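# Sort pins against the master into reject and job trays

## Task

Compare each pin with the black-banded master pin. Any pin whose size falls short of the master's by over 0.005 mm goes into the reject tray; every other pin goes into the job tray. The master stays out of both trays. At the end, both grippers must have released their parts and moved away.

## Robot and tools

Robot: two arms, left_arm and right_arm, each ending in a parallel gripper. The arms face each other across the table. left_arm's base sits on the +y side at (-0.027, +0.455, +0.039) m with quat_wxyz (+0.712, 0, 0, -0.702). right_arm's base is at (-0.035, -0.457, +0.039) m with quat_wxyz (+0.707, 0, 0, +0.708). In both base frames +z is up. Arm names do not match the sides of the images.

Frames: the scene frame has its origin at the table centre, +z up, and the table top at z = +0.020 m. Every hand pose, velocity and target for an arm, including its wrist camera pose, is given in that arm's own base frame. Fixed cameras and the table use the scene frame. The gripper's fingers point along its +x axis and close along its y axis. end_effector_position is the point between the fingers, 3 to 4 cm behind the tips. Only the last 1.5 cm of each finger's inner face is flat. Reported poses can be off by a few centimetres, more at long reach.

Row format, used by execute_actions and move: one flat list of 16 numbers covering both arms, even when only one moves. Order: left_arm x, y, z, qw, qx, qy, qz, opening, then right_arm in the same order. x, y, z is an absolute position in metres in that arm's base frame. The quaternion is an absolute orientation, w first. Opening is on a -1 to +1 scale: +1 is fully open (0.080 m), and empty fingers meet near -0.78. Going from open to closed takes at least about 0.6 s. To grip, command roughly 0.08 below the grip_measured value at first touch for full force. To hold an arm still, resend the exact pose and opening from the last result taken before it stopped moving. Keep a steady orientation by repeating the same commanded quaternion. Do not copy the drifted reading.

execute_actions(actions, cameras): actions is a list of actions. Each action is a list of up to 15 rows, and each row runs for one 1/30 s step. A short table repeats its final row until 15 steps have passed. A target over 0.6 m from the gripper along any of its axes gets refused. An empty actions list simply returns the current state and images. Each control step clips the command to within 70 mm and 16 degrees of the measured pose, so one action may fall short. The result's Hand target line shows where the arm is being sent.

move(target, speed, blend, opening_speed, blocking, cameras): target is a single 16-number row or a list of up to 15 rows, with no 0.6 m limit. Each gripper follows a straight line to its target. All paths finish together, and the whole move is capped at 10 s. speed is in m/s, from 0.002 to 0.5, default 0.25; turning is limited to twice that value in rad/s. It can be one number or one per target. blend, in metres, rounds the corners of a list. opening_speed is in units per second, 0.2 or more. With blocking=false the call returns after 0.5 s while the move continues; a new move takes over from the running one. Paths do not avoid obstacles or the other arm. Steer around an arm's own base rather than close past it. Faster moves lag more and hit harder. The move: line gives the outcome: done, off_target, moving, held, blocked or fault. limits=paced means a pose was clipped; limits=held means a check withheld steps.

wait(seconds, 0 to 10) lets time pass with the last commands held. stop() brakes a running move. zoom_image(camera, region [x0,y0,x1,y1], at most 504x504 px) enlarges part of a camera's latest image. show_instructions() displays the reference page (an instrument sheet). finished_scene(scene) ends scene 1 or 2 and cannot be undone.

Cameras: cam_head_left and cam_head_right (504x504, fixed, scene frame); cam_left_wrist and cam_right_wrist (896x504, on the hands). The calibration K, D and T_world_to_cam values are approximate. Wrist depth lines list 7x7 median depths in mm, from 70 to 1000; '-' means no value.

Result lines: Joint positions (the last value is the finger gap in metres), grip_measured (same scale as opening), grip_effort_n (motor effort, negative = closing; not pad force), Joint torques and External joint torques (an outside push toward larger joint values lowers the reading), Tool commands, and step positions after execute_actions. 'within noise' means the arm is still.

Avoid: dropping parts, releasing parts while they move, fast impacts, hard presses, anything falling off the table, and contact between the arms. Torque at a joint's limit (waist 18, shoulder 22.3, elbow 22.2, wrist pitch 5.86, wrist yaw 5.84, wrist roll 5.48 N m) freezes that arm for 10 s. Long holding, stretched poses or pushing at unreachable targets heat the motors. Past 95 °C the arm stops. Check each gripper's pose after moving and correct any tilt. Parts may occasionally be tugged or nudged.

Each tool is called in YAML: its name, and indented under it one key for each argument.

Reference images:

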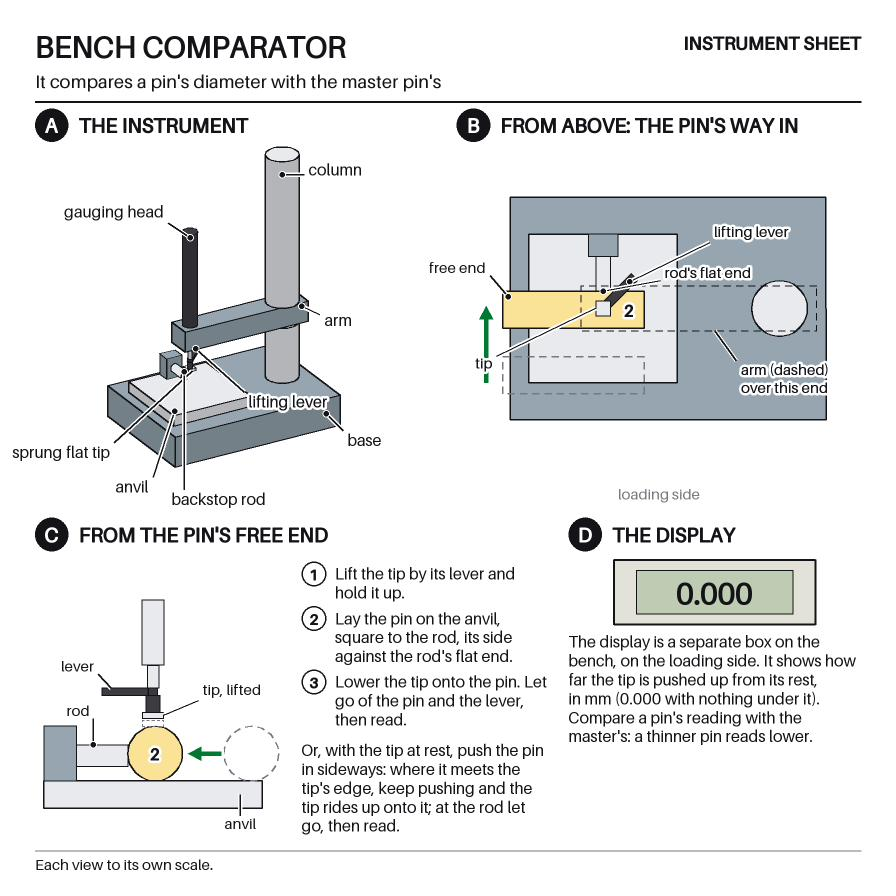

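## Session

execute_actions:
  actions: []

zoom_image:
  camera: "cam_head_left"
  region: [100, 140, 460, 400]

Scene clock: 0.00 s.
left_arm: end_effector_position=(+0.3970, -0.1193, +0.1140) grip_measured=+0.982 grip_effort_n=n/a end_effector_quat_wxyz=(+0.892, -0.141, +0.415, +0.116) | right_arm: end_effector_position=(+0.3622, +0.1718, +0.2978) grip_measured=+0.984 grip_effort_n=n/a end_effector_quat_wxyz=(+0.872, +0.229, +0.362, +0.238)
Joint positions: left_arm=[-0.414 1.693 1.13 -0.398 -0.341 -0.693 0.079] | right_arm=[0.305 1.41 1.37 -0.555 -0.374 0.492 0.079]
Joint velocities: within noise
Joint torques (N m): no reading
External joint torques (N m): no reading
Motor temperatures (°C): left_arm=[29 29 29 32 33 31] | right_arm=[28 28 28 30 33 34]
Heat: left arm: hottest wrist yaw 33 °C (+0.0 °C/min); right arm: hottest wrist roll 34 °C (+0.0 °C/min).
Wrist depth (mm): cam_left_wrist=[224 236 248 265 285 303 332 / 213 224 234 248 265 287 308 / 203 212 222 233 250 261 287 / 194 201 211 222 236 250 268 / 186 192 201 211 220 237 253 / - 76 194 202 210 88 243 / - - 187 193 203 84 -] | cam_right_wrist=[- - - - 495 215 164 / - - - - 213 370 339 / - - - - 435 354 324 / - - - - 399 349 306 / - - - - 393 97 290 / - 80 - - 371 80 - / - - - 400 349 81 -]
Hand target: left_arm +0.3974, -0.1194, +0.1151; +0.892, -0.141, +0.413, +0.115 | right_arm +0.3620, +0.1718, +0.2995; +0.872, +0.229, +0.359, +0.239
Tool commands: left_gripper/opening=+0.982314 right_gripper/opening=+0.984109
camera_calibration:
cam_left_wrist: T_world_to_cam=[[0.30467, -0.932976, 0.191657, -0.247877], [-0.876012, -0.353472, -0.328118, 0.375322], [0.373871, -0.0679262, -0.92499, 0.0286819], [0, 0, 0, 1]] pos_world=[0.393584, -0.0966491, 0.197188]
cam_right_wrist: T_world_to_cam=[[0.201329, -0.806201, -0.556333, 0.235129], [-0.920285, 0.038836, -0.389316, 0.467708], [0.335473, 0.590366, -0.734116, 0.0749307], [0, 0, 0, 1]] pos_world=[0.357949, 0.127161, 0.367904]

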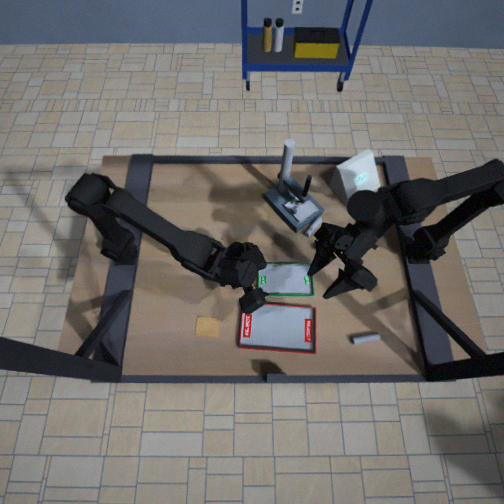

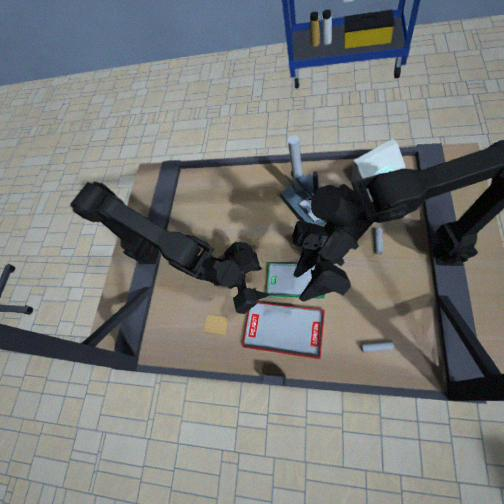

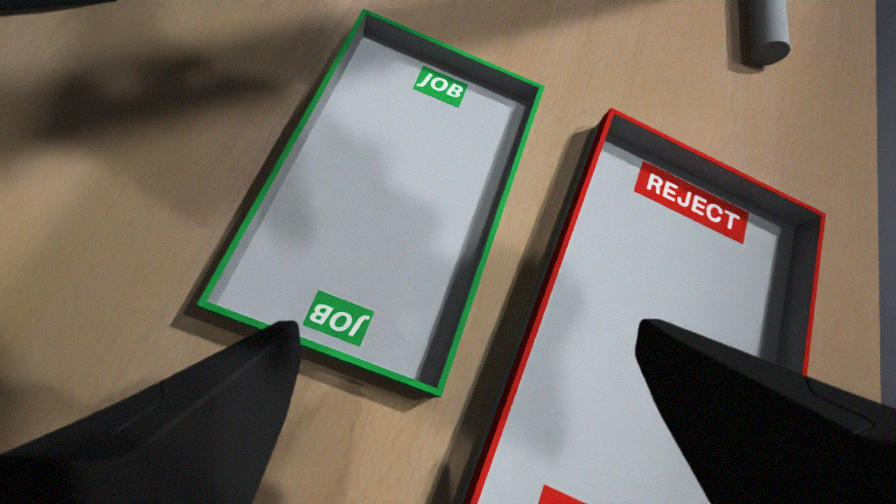

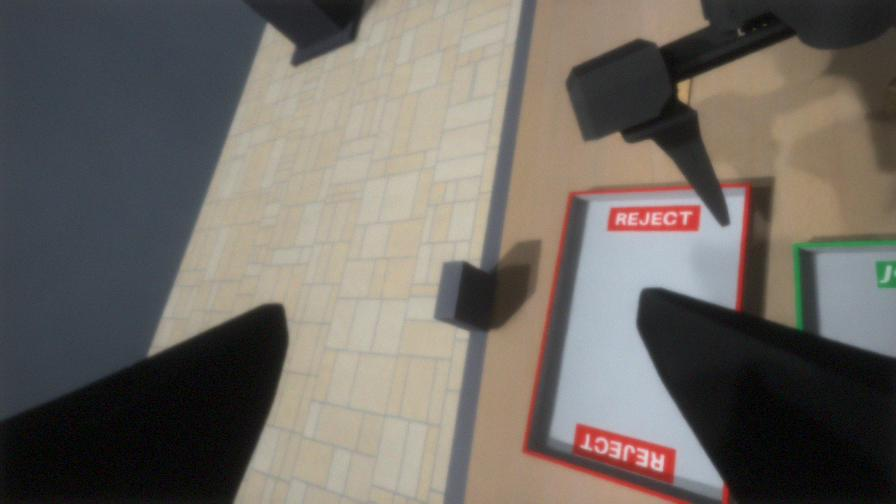

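Scaled by 1.400 from the camera's 504x504 image, which has a finer 720x720 frame.

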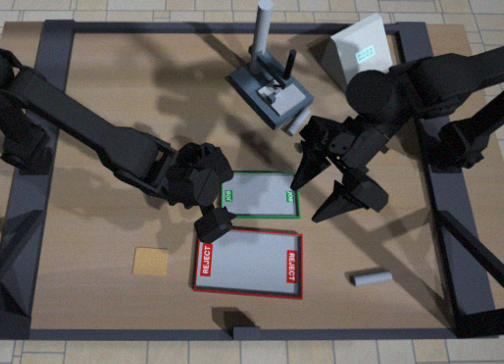

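move:
  target: [0.20, 0.0, 0.25, 0.819, 0, 0.574, 0, 0.98, 0.25, -0.05, 0.36, 0.819, 0, 0.574, 0, 0.98]

Scene clock: 12.93 s.
left_arm: end_effector_position=(+0.1993, +0.0001, +0.2463) grip_measured=+0.982 grip_effort_n=-14.7 end_effector_quat_wxyz=(+0.816, +0.001, +0.578, +0.001) | right_arm: end_effector_position=(+0.2518, -0.0493, +0.3590) grip_measured=+0.984 grip_effort_n=-19.8 end_effector_quat_wxyz=(+0.876, -0.012, +0.481, -0.019)
Joint positions: left_arm=[-0.004 1.105 1.329 -1.457 -0.005 -0.003 0.079] | right_arm=[-0.245 1.361 1.924 -1.571 -0.087 -0.209 0.079]
Joint velocities: within noise
Joint torques (N m): left_arm=[0.3 -2.64 6.9 0.68 0.16 0.11] | right_arm=[-0.22 -4.8 5.28 0.91 0.07 -0.13]
External joint torques (N m): left_arm=[0.29 -0.42 1.36 -0.19 0.17 0.11] | right_arm=[-0.21 -1.73 0.59 -0.24 0.12 -0.13]
Motor temperatures (°C): left_arm=[29 31 30 33 33 31] | right_arm=[28 29 32 33 33 34]
Heat: left arm: hottest wrist pitch 33 °C (+4.6 °C/min); right arm: hottest wrist roll 34 °C (+0.0 °C/min).
Wrist depth (mm): cam_left_wrist=[331 334 338 341 344 345 347 / 331 335 337 339 345 348 351 / 331 335 338 341 345 348 352 / 333 336 339 343 346 348 353 / 334 336 339 343 346 349 353 / 332 76 340 344 347 88 354 / - - 341 346 347 84 -] | cam_right_wrist=[469 476 482 495 505 503 - / 454 463 472 483 488 474 - / 443 451 459 468 428 479 - / 432 439 448 452 429 472 - / 425 428 438 444 449 97 - / - 80 426 432 437 80 - / - - 417 421 430 81 -]
Hand target: left_arm +0.2000, +0.0000, +0.2500; +0.819, +0.000, +0.574, +0.000 | right_arm +0.2501, -0.0500, +0.3595; +0.876, -0.013, +0.481, -0.020
Off the commanded pose: left_arm 0.004 m, 1 deg | right_arm 0.002 m, 13 deg.
joint sent to its limit (right arm) — joint 4 (wrist pitch), lower limit. The joint targets are off in orientation, not in position.
move: off_target (right_arm)
camera_calibration:
cam_left_wrist: T_world_to_cam=[[-0.00277063, -0.999326, 0.0365969, -0.00214046], [-0.999995, 0.00272446, -0.0013113, 0.231897], [0.00121071, -0.0366003, -0.999329, 0.325739], [0, 0, 0, 1]] pos_world=[0.231495, 0.00915133, 0.325903]
cam_right_wrist: T_world_to_cam=[[-0.0659865, -0.995254, 0.0715236, -0.0542711], [-0.97671, 0.0497578, -0.208714, 0.3485], [0.204165, -0.0836301, -0.975358, 0.373856], [0, 0, 0, 1]] pos_world=[0.260474, -0.0400885, 0.441262]

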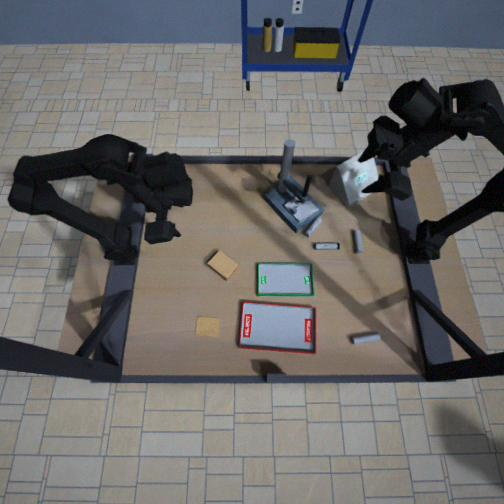

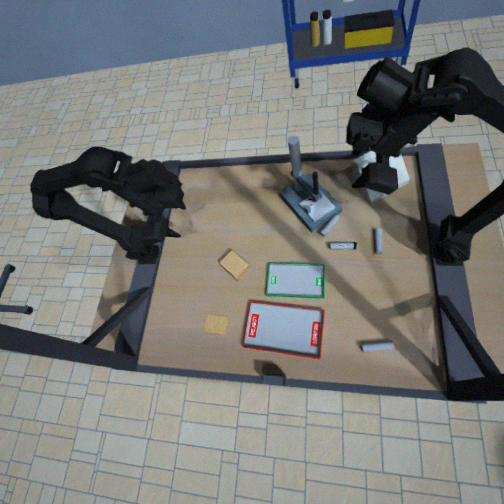

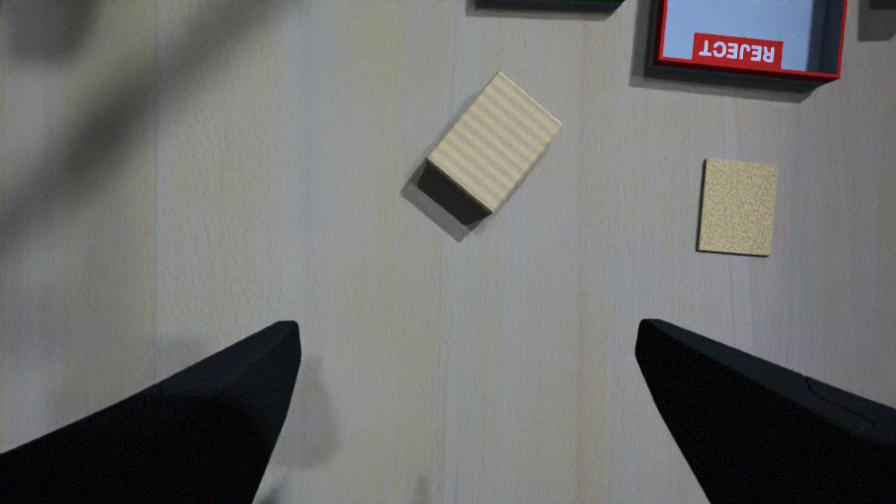

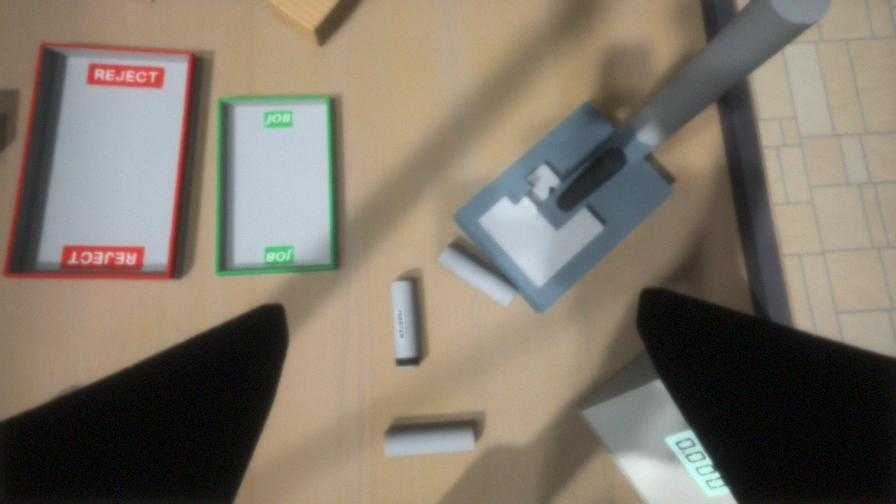

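zoom_image:
  camera: "cam_right_wrist"
  region: [360, 80, 760, 480]

Scaled by 1.260 from the camera's 896x504 image, which has a finer 1280x720 frame.

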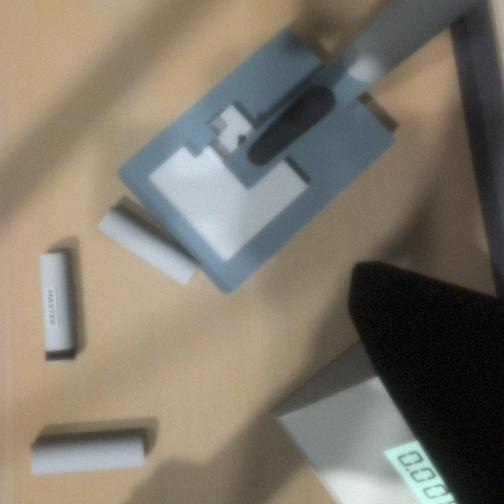

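move:
  target: [0.1993, 0.0001, 0.2463, 0.816, 0.001, 0.578, 0.001, 0.98, 0.3217, -0.0335, 0.11, 0.6088, -0.0076, 0.7934, 0.0058, 0.33]
  cameras: ["cam_head_left", "cam_right_wrist"]

zoom_image:
  camera: "cam_right_wrist"
  region: [250, 0, 750, 504]

Scene clock: 63.10 s.
left_arm: end_effector_position=(+0.1992, +0.0001, +0.2464) grip_measured=+0.982 grip_effort_n=-14.7 end_effector_quat_wxyz=(+0.816, +0.002, +0.578, +0.001) | right_arm: end_effector_position=(+0.3201, -0.0337, +0.1111) grip_measured=+0.334 grip_effort_n=-19.8 end_effector_quat_wxyz=(+0.610, -0.007, +0.792, +0.007)
Joint positions: left_arm=[-0.004 1.105 1.329 -1.458 -0.005 -0.002 0.079] | right_arm=[-0.093 1.984 1.652 -1.495 0.026 -0.11 0.05]
Joint velocities: within noise
Joint torques (N m): left_arm=[0.11 -2.69 5.34 0.88 0.04 0.05] | right_arm=[0.19 -8.65 6.55 -0.17 0.12 0.13]
External joint torques (N m): left_arm=[0.11 -0.52 -0.17 0.01 0.05 0.05] | right_arm=[0.15 -0.56 1.43 -0.09 0.11 0.13]
Motor temperatures (°C): left_arm=[29 30 35 33 33 31] | right_arm=[28 32 33 32 33 34]
Heat: left arm: hottest elbow 35 °C (+5.1 °C/min); right arm: hottest wrist roll 34 °C (+0.0 °C/min).
Wrist depth (mm): cam_left_wrist=[331 334 338 341 343 347 348 / 331 335 337 340 344 349 352 / 332 335 338 340 346 346 352 / 334 335 339 343 346 347 353 / 332 335 341 343 346 349 354 / 333 76 341 343 346 88 353 / - - 340 345 348 84 -] | cam_right_wrist=[146 145 151 153 151 138 121 / 162 163 165 166 162 153 132 / 178 179 181 175 187 170 149 / 197 199 203 199 210 213 218 / 221 220 217 233 102 231 231 / 243 - 92 245 239 75 - / - - 300 317 323 - -]
Hand target: left_arm +0.1993, +0.0001, +0.2464; +0.816, +0.001, +0.578, +0.001 | right_arm +0.3217, -0.0335, +0.1100; +0.609, -0.008, +0.793, +0.006
Off the commanded pose: left_arm 0.000 m, 0 deg | right_arm 0.002 m, 0 deg.
move: done
camera_calibration:
cam_right_wrist: T_world_to_cam=[[0.0137343, -0.998541, 0.0522221, -0.0399086], [-0.816621, 0.0189369, 0.576863, 0.223069], [-0.57701, -0.0505685, -0.81517, 0.352862], [0, 0, 0, 1]] pos_world=[0.386316, -0.026231, 0.161046]
Images, in order (width x height): cam_head_left 504x504, cam_right_wrist 896x504.

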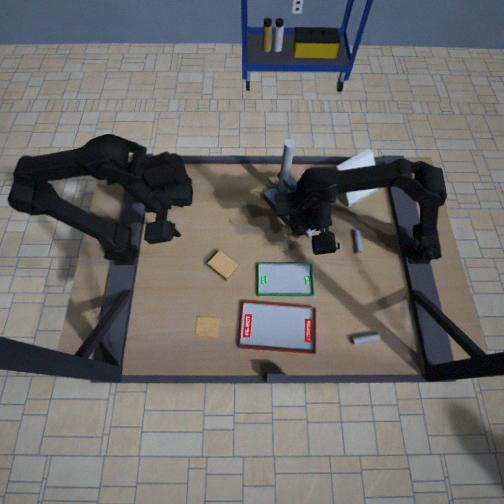

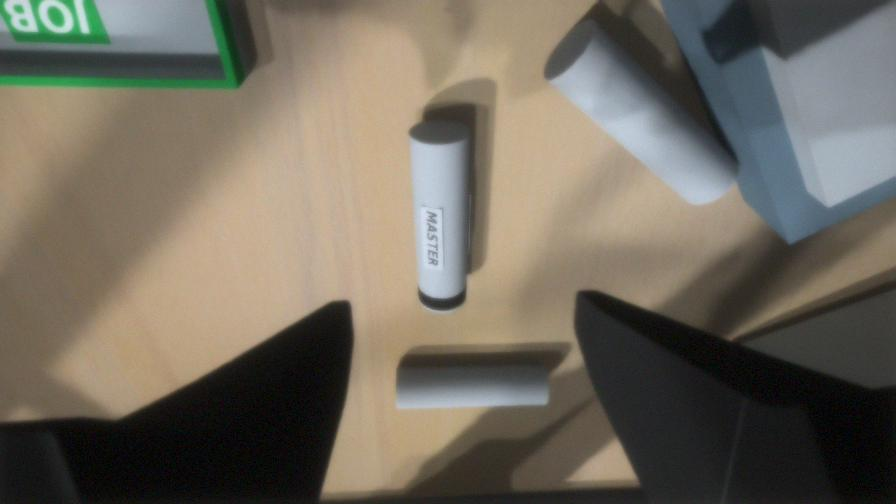

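Scaled by 1.000.

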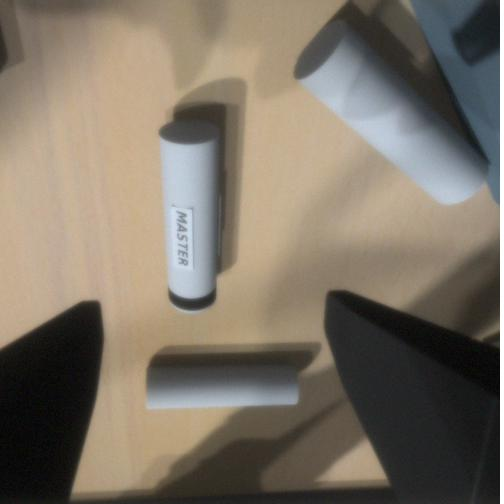

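move:
  target: [0.1993, 0.0001, 0.2463, 0.816, 0.001, 0.578, 0.001, 0.98, 0.3120, -0.0302, 0.047, 0.6088, -0.0076, 0.7934, 0.0058, 0.2]
  cameras: ["cam_right_wrist"]
  speed: 0.12

Scene clock: 80.80 s.
left_arm: end_effector_position=(+0.1992, +0.0001, +0.2464) grip_measured=+0.982 grip_effort_n=-14.7 end_effector_quat_wxyz=(+0.816, +0.002, +0.578, +0.001) | right_arm: end_effector_position=(+0.3141, -0.0310, +0.0512) grip_measured=+0.204 grip_effort_n=-19.8 end_effector_quat_wxyz=(+0.614, -0.008, +0.789, +0.006)
Joint positions: left_arm=[-0.004 1.105 1.329 -1.458 -0.005 -0.002 0.079] | right_arm=[-0.086 2 1.433 -1.251 0.026 -0.103 0.044]
Joint velocities: within noise
Joint torques (N m): left_arm=[0.11 -2.7 5.35 0.88 0.04 0.05] | right_arm=[0.22 -8.49 4.62 0.1 0.05 0.12]
External joint torques (N m): left_arm=[0.11 -0.52 -0.22 -0.02 0.05 0.05] | right_arm=[0.21 -0.38 -0.35 0.18 0.05 0.12]
Motor temperatures (°C): left_arm=[29 30 34 34 33 31] | right_arm=[28 35 33 32 33 34]
Heat: left arm: hottest elbow 34 °C (+2.0 °C/min); right arm: hottest shoulder 35 °C (+5.0 °C/min).
Wrist depth (mm): cam_left_wrist=[331 334 337 341 344 344 348 / 332 335 338 340 345 348 352 / 333 336 338 340 345 347 353 / 333 337 339 342 345 349 354 / 333 336 340 343 345 348 354 / 334 76 341 343 347 88 353 / - - 341 344 349 84 -] | cam_right_wrist=[- 95 96 97 98 99 98 / - 102 105 107 107 91 108 / 115 114 115 114 119 101 109 / 125 126 128 110 132 136 114 / 139 141 138 129 102 149 157 / 155 - 94 149 162 - - / - - 188 189 - - -]
Hand target: left_arm +0.1993, +0.0001, +0.2464; +0.816, +0.001, +0.578, +0.001 | right_arm +0.3119, -0.0302, +0.0471; +0.609, -0.008, +0.793, +0.006
Off the commanded pose: left_arm 0.000 m, 0 deg | right_arm 0.005 m, 1 deg.
move: done
camera_calibration:
cam_right_wrist: T_world_to_cam=[[0.0133888, -0.998402, 0.0548979, -0.0341076], [-0.822513, 0.0202231, 0.568387, 0.254968], [-0.568589, -0.0527642, -0.820928, 0.298251], [0, 0, 0, 1]] pos_world=[0.379753, -0.0234723, 0.101794]
Images, in order (width x height): cam_right_wrist 896x504.

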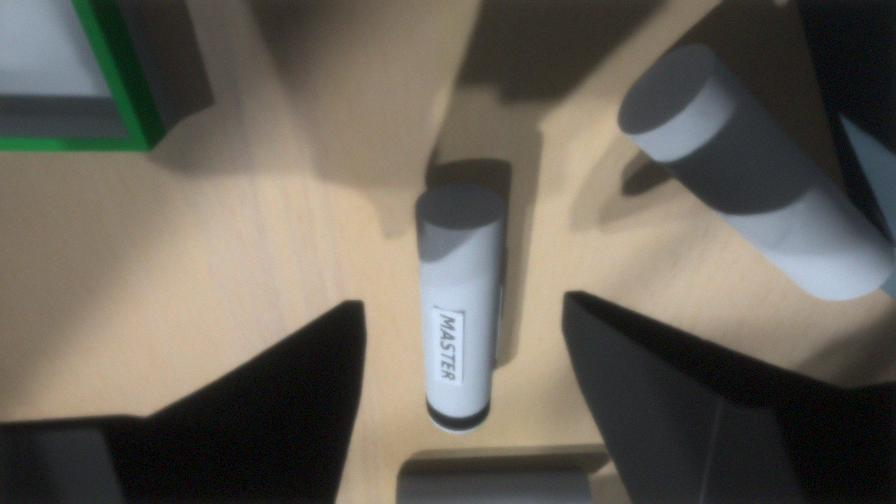

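move:
  target: [0.1993, 0.0001, 0.2463, 0.816, 0.001, 0.578, 0.001, 0.98, 0.3120, -0.0295, 0.032, 0.6088, -0.0076, 0.7934, 0.0058, 0.1]
  cameras: ["cam_right_wrist"]
  speed: 0.06

Scene clock: 95.10 s.
left_arm: end_effector_position=(+0.1992, +0.0001, +0.2464) grip_measured=+0.982 grip_effort_n=-14.7 end_effector_quat_wxyz=(+0.816, +0.002, +0.578, +0.001) | right_arm: end_effector_position=(+0.3144, -0.0305, +0.0369) grip_measured=+0.104 grip_effort_n=-19.3 end_effector_quat_wxyz=(+0.615, -0.008, +0.788, +0.006)
Joint positions: left_arm=[-0.004 1.105 1.329 -1.458 -0.005 -0.002 0.079] | right_arm=[-0.084 2.017 1.4 -1.197 0.026 -0.101 0.04]
Joint velocities: within noise
Joint torques (N m): left_arm=[0.11 -2.68 5.35 0.88 0.04 0.05] | right_arm=[0.22 -8.25 4.54 0.12 0.03 0.13]
External joint torques (N m): left_arm=[0.11 -0.5 -0.19 0.01 0.05 0.05] | right_arm=[0.25 -0.1 -0.33 0.2 0.03 0.12]
Motor temperatures (°C): left_arm=[29 30 34 34 33 31] | right_arm=[28 35 33 31 33 34]
Heat: left arm: hottest elbow 34 °C (+1.0 °C/min); right arm: hottest shoulder 35 °C (+4.1 °C/min).
Wrist depth (mm): cam_left_wrist=[331 334 337 341 343 346 347 / 333 335 338 340 344 348 352 / 332 335 338 341 345 348 352 / 333 337 339 342 346 350 353 / 332 335 340 342 346 350 354 / 332 76 340 343 346 88 353 / - - 341 344 348 84 -] | cam_right_wrist=[- 82 84 84 85 86 87 / - 89 90 92 93 84 94 / 99 98 99 99 102 86 85 / 107 109 110 103 115 117 92 / 121 121 118 104 103 128 134 / 133 - 87 123 89 - - / - - 163 173 173 - -]
Hand target: left_arm +0.1993, +0.0001, +0.2464; +0.816, +0.001, +0.578, +0.001 | right_arm +0.3120, -0.0295, +0.0321; +0.609, -0.008, +0.793, +0.006
Off the commanded pose: left_arm 0.000 m, 0 deg | right_arm 0.006 m, 1 deg.
move: done
camera_calibration:
cam_right_wrist: T_world_to_cam=[[0.0133198, -0.998365, 0.0555871, -0.0327555], [-0.823813, 0.0205501, 0.566489, 0.263876], [-0.566705, -0.0533389, -0.822193, 0.286163], [0, 0, 0, 1]] pos_world=[0.379991, -0.022861, 0.0876189]
Images, in order (width x height): cam_right_wrist 896x504.

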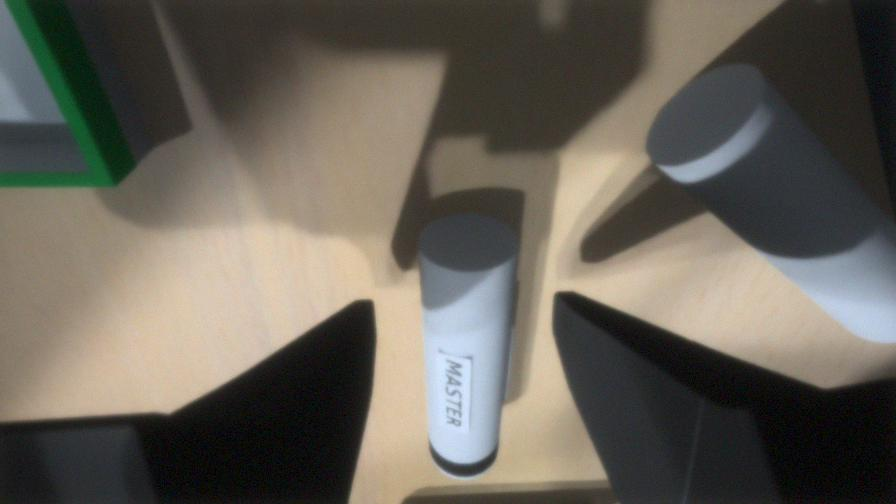

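move:
  target: [0.1993, 0.0001, 0.2463, 0.816, 0.001, 0.578, 0.001, 0.98, 0.3118, -0.0295, 0.0265, 0.6088, -0.0076, 0.7934, 0.0058, 0.1]
  cameras: ["cam_right_wrist"]
  speed: 0.04

Scene clock: 100.77 s.
left_arm: end_effector_position=(+0.1992, +0.0001, +0.2464) grip_measured=+0.982 grip_effort_n=-14.7 end_effector_quat_wxyz=(+0.816, +0.002, +0.578, +0.001) | right_arm: end_effector_position=(+0.3144, -0.0305, +0.0316) grip_measured=+0.104 grip_effort_n=-19.8 end_effector_quat_wxyz=(+0.616, -0.008, +0.788, +0.006)
Joint positions: left_arm=[-0.004 1.105 1.329 -1.458 -0.005 -0.002 0.079] | right_arm=[-0.084 2.024 1.388 -1.177 0.026 -0.101 0.04]
Joint velocities: within noise
Joint torques (N m): left_arm=[0.12 -2.69 5.35 0.88 0.04 0.05] | right_arm=[0.21 -8.19 4.5 0.12 0.04 0.12]
External joint torques (N m): left_arm=[0.13 -0.46 -0.17 0.03 0.05 0.05] | right_arm=[0.21 -0.15 -0.26 0.2 0.03 0.13]
Motor temperatures (°C): left_arm=[29 30 34 34 33 31] | right_arm=[28 36 32 31 33 34]
Heat: left arm: hottest elbow 34 °C (+0.0 °C/min); right arm: hottest shoulder 36 °C (+5.0 °C/min).
Wrist depth (mm): cam_left_wrist=[331 333 337 340 344 345 347 / 331 335 338 341 344 348 352 / 331 335 337 339 346 347 351 / 333 336 339 343 345 348 354 / 333 336 340 343 347 349 354 / 333 76 340 344 346 88 353 / - - 341 344 346 84 -] | cam_right_wrist=[- 77 78 80 80 82 82 / - 84 85 86 89 84 88 / - 92 94 95 97 83 80 / 101 103 104 94 108 110 85 / 113 114 111 94 103 119 119 / 125 - 86 112 88 - - / - - 153 153 163 - -]
Hand target: left_arm +0.1993, +0.0001, +0.2464; +0.816, +0.001, +0.578, +0.001 | right_arm +0.3118, -0.0295, +0.0267; +0.609, -0.008, +0.793, +0.006
Off the commanded pose: left_arm 0.000 m, 0 deg | right_arm 0.006 m, 1 deg.
move: done
camera_calibration:
cam_right_wrist: T_world_to_cam=[[0.0132775, -0.998361, 0.0556614, -0.0324485], [-0.824244, 0.0205865, 0.565861, 0.267007], [-0.566079, -0.0533918, -0.82262, 0.281621], [0, 0, 0, 1]] pos_world=[0.37993, -0.0228558, 0.0823843]
Images, in order (width x height): cam_right_wrist 896x504.

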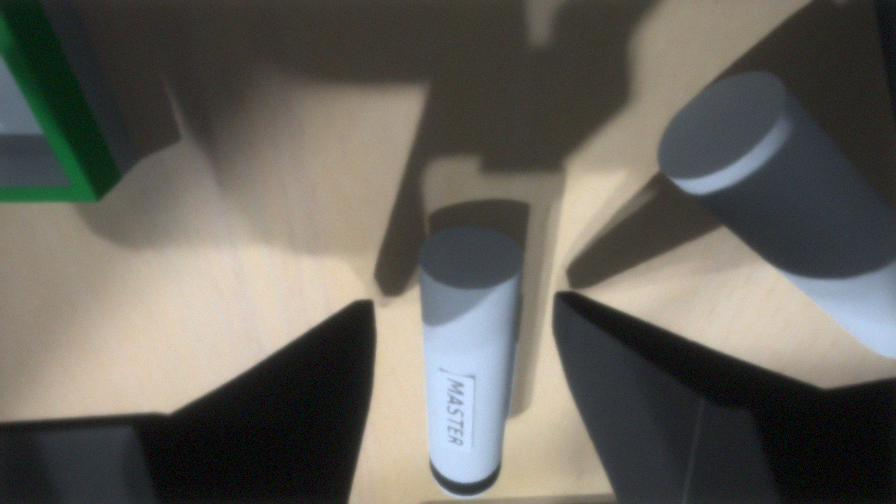

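move:
  target: [0.1993, 0.0001, 0.2463, 0.816, 0.001, 0.578, 0.001, 0.98, 0.3118, -0.0295, 0.0265, 0.6088, -0.0076, 0.7934, 0.0058, -0.46]
  cameras: ["cam_right_wrist"]
  opening_speed: 0.8

Scene clock: 104.83 s.
left_arm: end_effector_position=(+0.1992, +0.0001, +0.2464) grip_measured=+0.982 grip_effort_n=-14.7 end_effector_quat_wxyz=(+0.816, +0.002, +0.578, +0.001) | right_arm: end_effector_position=(+0.3143, -0.0305, +0.0314) grip_measured=-0.394 grip_effort_n=-83.5 end_effector_quat_wxyz=(+0.615, -0.008, +0.788, +0.006)
Joint positions: left_arm=[-0.004 1.105 1.329 -1.458 -0.005 -0.002 0.079] | right_arm=[-0.084 2.025 1.387 -1.177 0.026 -0.101 0.017]
Joint velocities: within noise
Joint torques (N m): left_arm=[0.11 -2.69 5.35 0.87 0.04 0.05] | right_arm=[0.21 -8.19 4.52 0.11 0.04 0.12]
External joint torques (N m): left_arm=[0.11 -0.47 -0.2 0.01 0.05 0.05] | right_arm=[0.28 -0.15 -0.27 0.18 0.02 0.12]
Motor temperatures (°C): left_arm=[29 30 34 34 33 31] | right_arm=[28 37 32 31 33 34]
Heat: left arm: hottest elbow 34 °C (+0.0 °C/min); right arm: hottest shoulder 37 °C (+6.0 °C/min).
Wrist depth (mm): cam_left_wrist=[331 335 338 341 344 346 348 / 331 335 338 340 345 348 351 / 332 335 339 340 345 347 351 / 333 335 339 342 344 349 353 / 333 335 340 343 346 349 354 / 333 76 340 345 346 88 353 / - - 341 344 347 84 -] | cam_right_wrist=[- 77 79 80 80 83 83 / - 84 85 86 89 84 89 / - 92 94 95 97 81 83 / 101 103 104 94 108 110 86 / 114 114 113 91 104 124 120 / 125 128 - 105 86 - - / - - - 128 - - -]
Hand target: left_arm +0.1993, +0.0001, +0.2464; +0.816, +0.001, +0.578, +0.001 | right_arm +0.3118, -0.0295, +0.0265; +0.609, -0.008, +0.793, +0.006
Off the commanded pose: left_arm 0.000 m, 0 deg | right_arm 0.006 m, 1 deg.
move: done
camera_calibration:
cam_right_wrist: T_world_to_cam=[[0.0132986, -0.998363, 0.0556243, -0.0324365], [-0.824029, 0.0205683, 0.566175, 0.26699], [-0.566392, -0.0533653, -0.822406, 0.281511], [0, 0, 0, 1]] pos_world=[0.379885, -0.022852, 0.082158]
Images, in order (width x height): cam_right_wrist 896x504.

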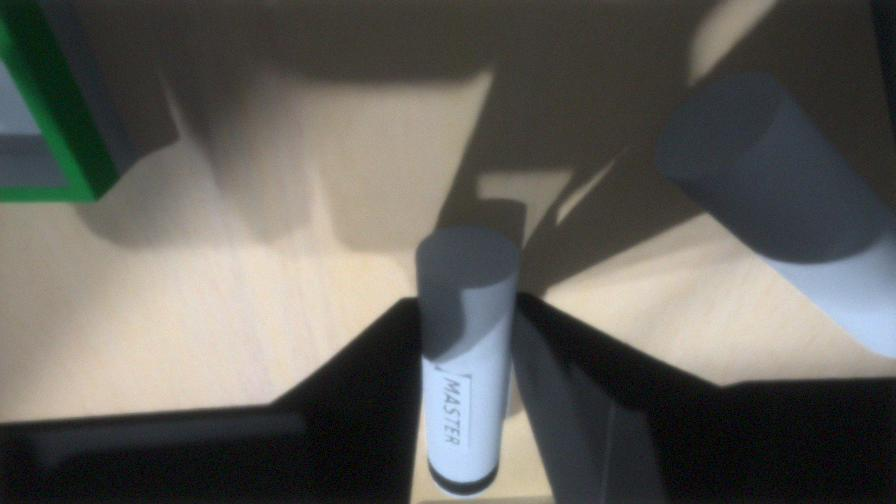

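move:
  target:
    - [0.1993, 0.0001, 0.2463, 0.816, 0.001, 0.578, 0.001, 0.98, 0.3118, -0.0295, 0.13, 0.6088, -0.0076, 0.7934, 0.0058, -0.46]
    - [0.1993, 0.0001, 0.2463, 0.816, 0.001, 0.578, 0.001, 0.98, 0.28, -0.08, 0.17, 0.2640, -0.7149, 0.3441, 0.5486, -0.46]
    - [0.1993, 0.0001, 0.2463, 0.816, 0.001, 0.578, 0.001, 0.98, 0.2874, -0.1592, 0.18, 0.2640, -0.7149, 0.3441, 0.5486, -0.46]
  cameras: ["cam_right_wrist","cam_head_left"]
  speed: [0.12,0.2,0.2]
  blend: [0.02,0.02,0]

zoom_image:
  camera: "cam_right_wrist"
  region: [400, 20, 800, 420]

Scene clock: 122.20 s.
left_arm: end_effector_position=(+0.1992, +0.0001, +0.2464) grip_measured=+0.982 grip_effort_n=-14.7 end_effector_quat_wxyz=(+0.816, +0.002, +0.578, +0.001) | right_arm: end_effector_position=(+0.2847, -0.1573, +0.1767) grip_measured=-0.394 grip_effort_n=-83.5 end_effector_quat_wxyz=(-0.264, +0.712, -0.345, -0.552)
Joint positions: left_arm=[-0.004 1.105 1.329 -1.458 -0.005 -0.002 0.079] | right_arm=[-0.453 1.588 1.43 -1.186 0.113 -2.709 0.017]
Joint velocities: within noise
Joint torques (N m): left_arm=[0.11 -2.69 5.35 0.88 0.04 0.05] | right_arm=[-0.17 -6.7 8.1 0.48 0.01 -0.13]
External joint torques (N m): left_arm=[0.1 -0.51 -0.2 -0.01 0.05 0.05] | right_arm=[-0.22 -0.76 2.27 -0.13 -0.03 -0.13]
Motor temperatures (°C): left_arm=[29 29 34 34 33 31] | right_arm=[28 39 33 31 33 34]
Heat: left arm: hottest elbow 34 °C (-1.0 °C/min); right arm: hottest shoulder 39 °C (+7.1 °C/min).
Wrist depth (mm): cam_left_wrist=[330 334 336 341 344 344 350 / 332 335 338 340 344 348 352 / 332 336 337 340 345 347 353 / 332 335 339 342 344 348 353 / 334 335 340 344 345 350 355 / 332 76 340 343 346 88 353 / - - 341 344 348 84 -] | cam_right_wrist=[183 187 213 215 207 214 220 / 177 181 230 228 210 228 237 / 171 175 250 220 211 227 259 / 167 171 275 114 226 277 285 / 163 166 292 92 104 312 315 / - - - 344 86 - - / - - - 367 - - -]
Hand target: left_arm +0.1993, +0.0001, +0.2464; +0.816, +0.001, +0.578, +0.001 | right_arm +0.2874, -0.1592, +0.1801; -0.264, +0.715, -0.344, -0.548
Off the commanded pose: left_arm 0.000 m, 0 deg | right_arm 0.005 m, 1 deg.
move: done
camera_calibration:
cam_right_wrist: T_world_to_cam=[[0.785589, 0.6167, 0.0503135, -0.131613], [0.482701, -0.6617, 0.573718, -0.3178], [0.387104, -0.42642, -0.817506, 0.0464129], [0, 0, 0, 1]] pos_world=[0.23883, -0.109331, 0.226892]
Images, in order (width x height): cam_head_left 504x504, cam_right_wrist 896x504.

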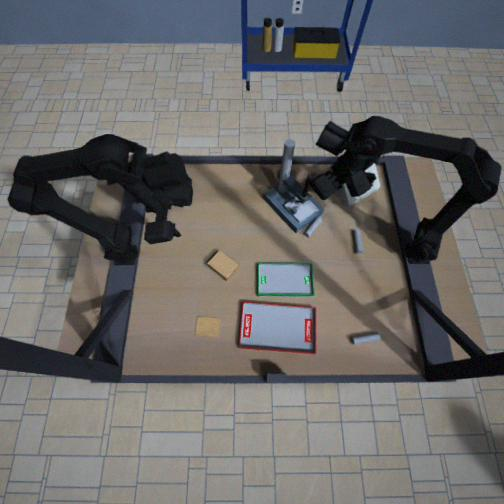

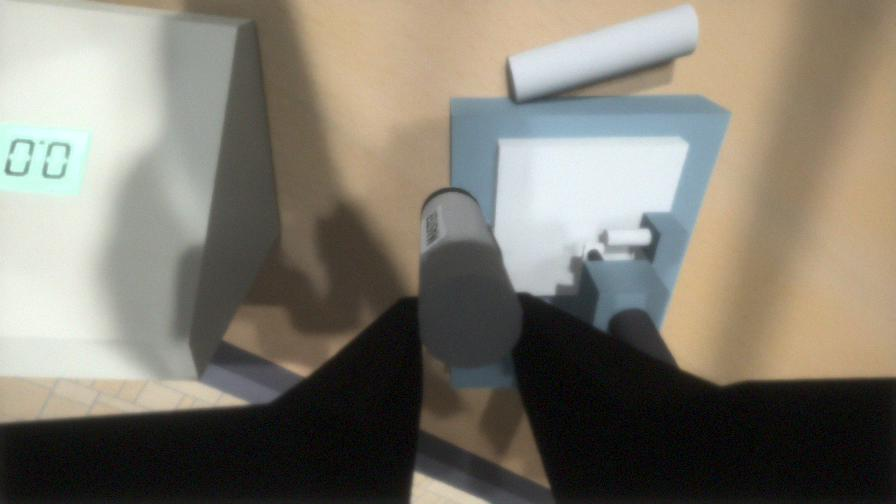

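Scaled by 1.260 from the camera's 896x504 image, which has a finer 1280x720 frame.

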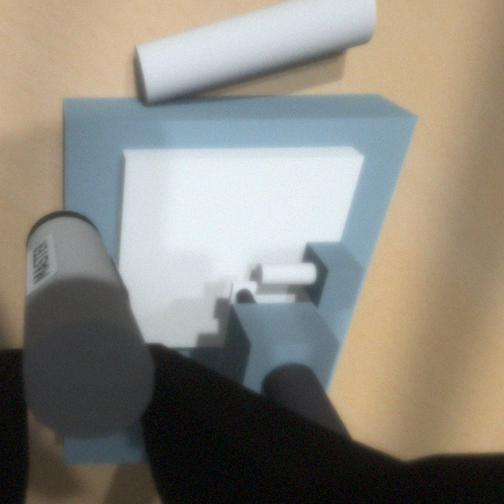

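zoom_image:
  camera: "cam_head_left"
  region: [260, 120, 400, 260]

zoom_image:
  camera: "cam_right_wrist"
  region: [350, 150, 600, 400]

Scaled by 3.600 from the camera's 504x504 image, which has a finer 720x720 frame.

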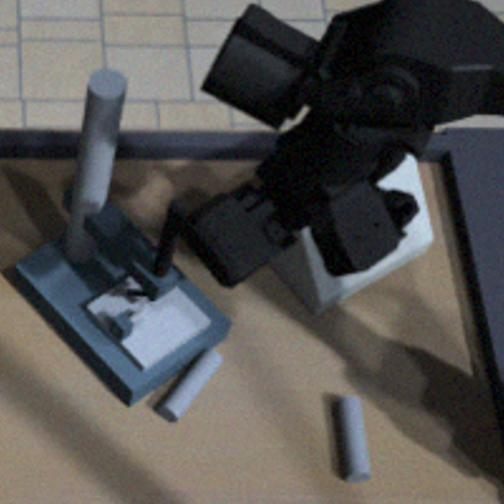

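Scaled by 2.016 from the camera's 896x504 image, which has a finer 1280x720 frame.

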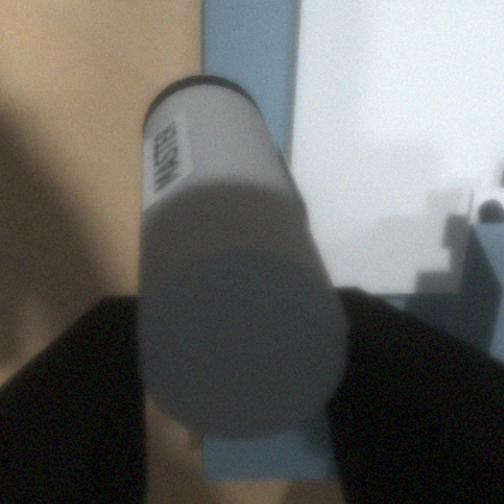

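move:
  target:
    - [0.1993, 0.0001, 0.2463, 0.816, 0.001, 0.578, 0.001, 0.98, 0.27, -0.08, 0.18, 0.2640, -0.7149, 0.3441, 0.5486, -0.46]
    - [0.1993, 0.0001, 0.2463, 0.816, 0.001, 0.578, 0.001, 0.98, 0.263, -0.031, 0.15, 0.6088, -0.0076, 0.7934, 0.0058, -0.46]
    - [0.1993, 0.0001, 0.2463, 0.816, 0.001, 0.578, 0.001, 0.98, 0.263, -0.031, 0.11, 0.6088, -0.0076, 0.7934, 0.0058, -0.46]
  cameras: ["cam_right_wrist","cam_left_wrist","cam_head_left"]
  speed: [0.15,0.15,0.1]
  blend: [0.02,0.0,0]

zoom_image:
  camera: "cam_head_left"
  region: [260, 180, 400, 320]

Scene clock: 165.37 s.
left_arm: end_effector_position=(+0.1992, +0.0001, +0.2464) grip_measured=+0.982 grip_effort_n=-14.7 end_effector_quat_wxyz=(+0.816, +0.002, +0.578, +0.001) | right_arm: end_effector_position=(+0.2642, -0.0308, +0.1120) grip_measured=-0.394 grip_effort_n=-83.5 end_effector_quat_wxyz=(+0.612, -0.011, +0.791, +0.007)
Joint positions: left_arm=[-0.004 1.105 1.329 -1.458 -0.005 -0.002 0.079] | right_arm=[-0.097 1.765 1.369 -1.425 0.033 -0.119 0.017]
Joint velocities: within noise
Joint torques (N m): left_arm=[0.11 -2.69 5.35 0.88 0.04 0.05] | right_arm=[-0.22 -7.45 5.15 0.01 -0.07 0.13]
External joint torques (N m): left_arm=[0.1 -0.48 -0.18 0.02 0.05 0.05] | right_arm=[-0.18 -0.89 0.05 0.1 -0.09 0.13]
Motor temperatures (°C): left_arm=[29 29 34 34 33 31] | right_arm=[28 37 40 31 33 34]
Heat: left arm: hottest elbow 34 °C (+0.0 °C/min); right arm: hottest elbow 40 °C (+8.1 °C/min).
Wrist depth (mm): cam_left_wrist=[331 334 336 340 343 345 347 / 331 336 338 339 345 348 351 / 332 335 338 340 346 347 352 / 333 335 339 342 346 349 352 / 333 336 340 342 346 350 353 / 333 76 341 343 346 88 352 / - - 342 344 347 84 -] | cam_right_wrist=[151 152 154 155 158 159 145 / 164 166 167 170 173 176 179 / 179 182 185 185 191 194 198 / 199 202 206 118 213 218 207 / 224 228 221 92 207 247 213 / 247 247 - 264 86 - - / - - - 299 - - -]
Hand target: left_arm +0.1993, +0.0001, +0.2464; +0.816, +0.001, +0.578, +0.001 | right_arm +0.2630, -0.0310, +0.1100; +0.609, -0.008, +0.793, +0.006
Off the commanded pose: left_arm 0.000 m, 0 deg | right_arm 0.002 m, 1 deg.
move: done
camera_calibration:
cam_left_wrist: T_world_to_cam=[[-0.00313033, -0.99933, 0.0364708, -0.00204084], [-0.999994, 0.00308462, -0.00130938, 0.231853], [0.00119601, -0.0364747, -0.999334, 0.325829], [0, 0, 0, 1]] pos_world=[0.231456, 0.00912985, 0.32599]
cam_right_wrist: T_world_to_cam=[[0.0196684, -0.998132, 0.0578358, -0.0385471], [-0.819357, 0.017058, 0.57303, 0.17794], [-0.572946, -0.0586588, -0.817491, 0.320366], [0, 0, 0, 1]] pos_world=[0.330107, -0.0227181, 0.162161]
Images, in order (width x height): cam_head_left 504x504, cam_left_wrist 896x504, cam_right_wrist 896x504.

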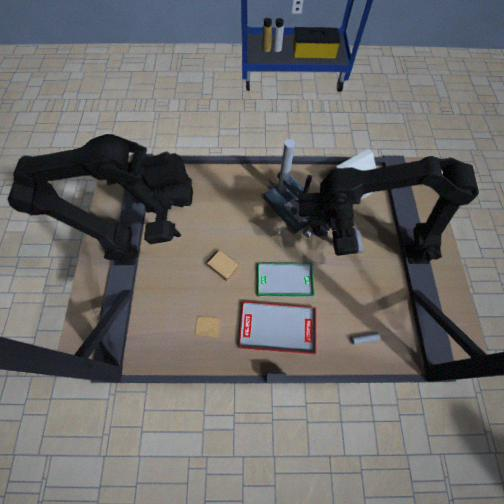

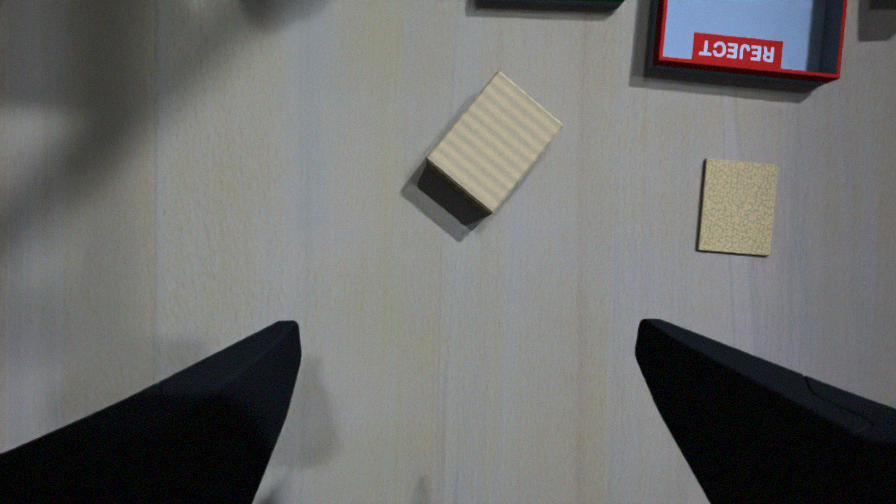

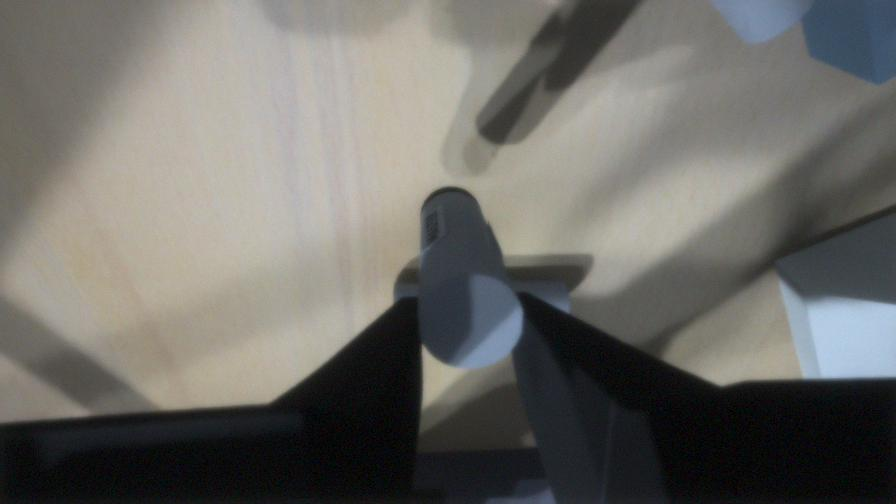

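Scaled by 3.600 from the camera's 504x504 image, which has a finer 720x720 frame.

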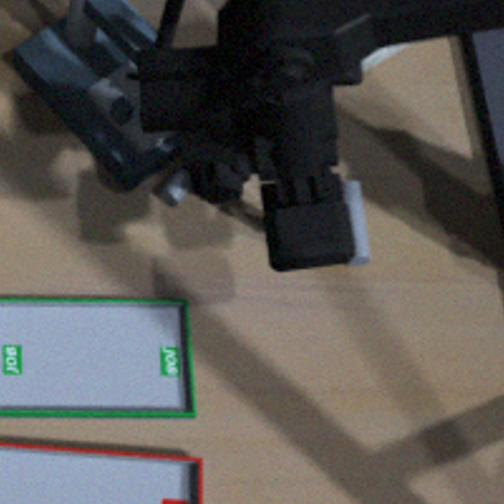

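move:
  target:
    - [0.1993, 0.0001, 0.2463, 0.816, 0.001, 0.578, 0.001, 0.98, 0.263, -0.031, 0.091, 0.6088, -0.0076, 0.7934, 0.0058, -0.46]
  cameras: ["cam_right_wrist"]
  speed: 0.04

Scene clock: 170.10 s.
left_arm: end_effector_position=(+0.1992, +0.0001, +0.2464) grip_measured=+0.982 grip_effort_n=-14.7 end_effector_quat_wxyz=(+0.816, +0.002, +0.578, +0.001) | right_arm: end_effector_position=(+0.2643, -0.0308, +0.0933) grip_measured=-0.394 grip_effort_n=-83.5 end_effector_quat_wxyz=(+0.613, -0.011, +0.790, +0.007)
Joint positions: left_arm=[-0.004 1.105 1.329 -1.458 -0.005 -0.002 0.079] | right_arm=[-0.097 1.778 1.309 -1.352 0.033 -0.118 0.017]
Joint velocities: within noise
Joint torques (N m): left_arm=[0.11 -2.7 5.35 0.87 0.04 0.05] | right_arm=[-0.22 -7.26 5.06 0.01 -0.07 0.13]
External joint torques (N m): left_arm=[0.11 -0.46 -0.21 0 0.05 0.05] | right_arm=[-0.19 -0.61 -0.02 0.1 -0.09 0.13]
Motor temperatures (°C): left_arm=[29 29 34 34 33 31] | right_arm=[28 37 39 31 33 34]
Heat: left arm: hottest elbow 34 °C (+0.0 °C/min); right arm: hottest elbow 39 °C (+6.1 °C/min).
Wrist depth (mm): cam_left_wrist=[331 333 338 341 344 345 349 / 330 334 338 340 344 347 352 / 332 335 339 341 346 349 352 / 333 335 340 343 346 348 352 / 334 337 340 343 346 351 352 / 333 76 340 344 346 88 353 / - - 341 344 348 84 -] | cam_right_wrist=[134 135 136 138 140 143 129 / 145 147 149 151 153 156 159 / 160 161 164 164 169 172 176 / 177 180 182 118 189 194 195 / 197 201 197 92 202 219 199 / 220 221 - 241 86 - - / - - - 284 - - -]
Hand target: left_arm +0.1993, +0.0001, +0.2464; +0.816, +0.001, +0.578, +0.001 | right_arm +0.2630, -0.0310, +0.0910; +0.609, -0.008, +0.793, +0.006
Off the commanded pose: left_arm 0.000 m, 0 deg | right_arm 0.003 m, 1 deg.
move: done
camera_calibration:
cam_right_wrist: T_world_to_cam=[[0.0192335, -0.998128, 0.0580641, -0.0373844], [-0.820005, 0.017479, 0.57209, 0.189001], [-0.572033, -0.0586162, -0.818133, 0.304968], [0, 0, 0, 1]] pos_world=[0.330153, -0.0227419, 0.143549]
Images, in order (width x height): cam_right_wrist 896x504.

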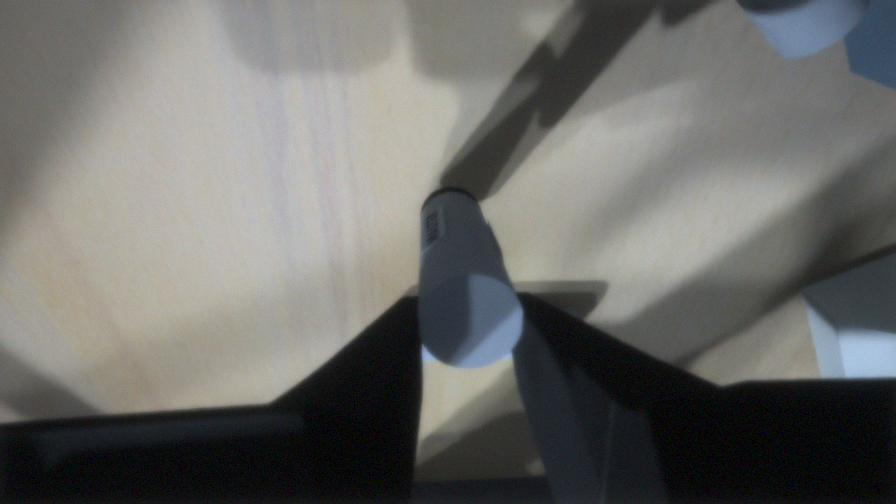

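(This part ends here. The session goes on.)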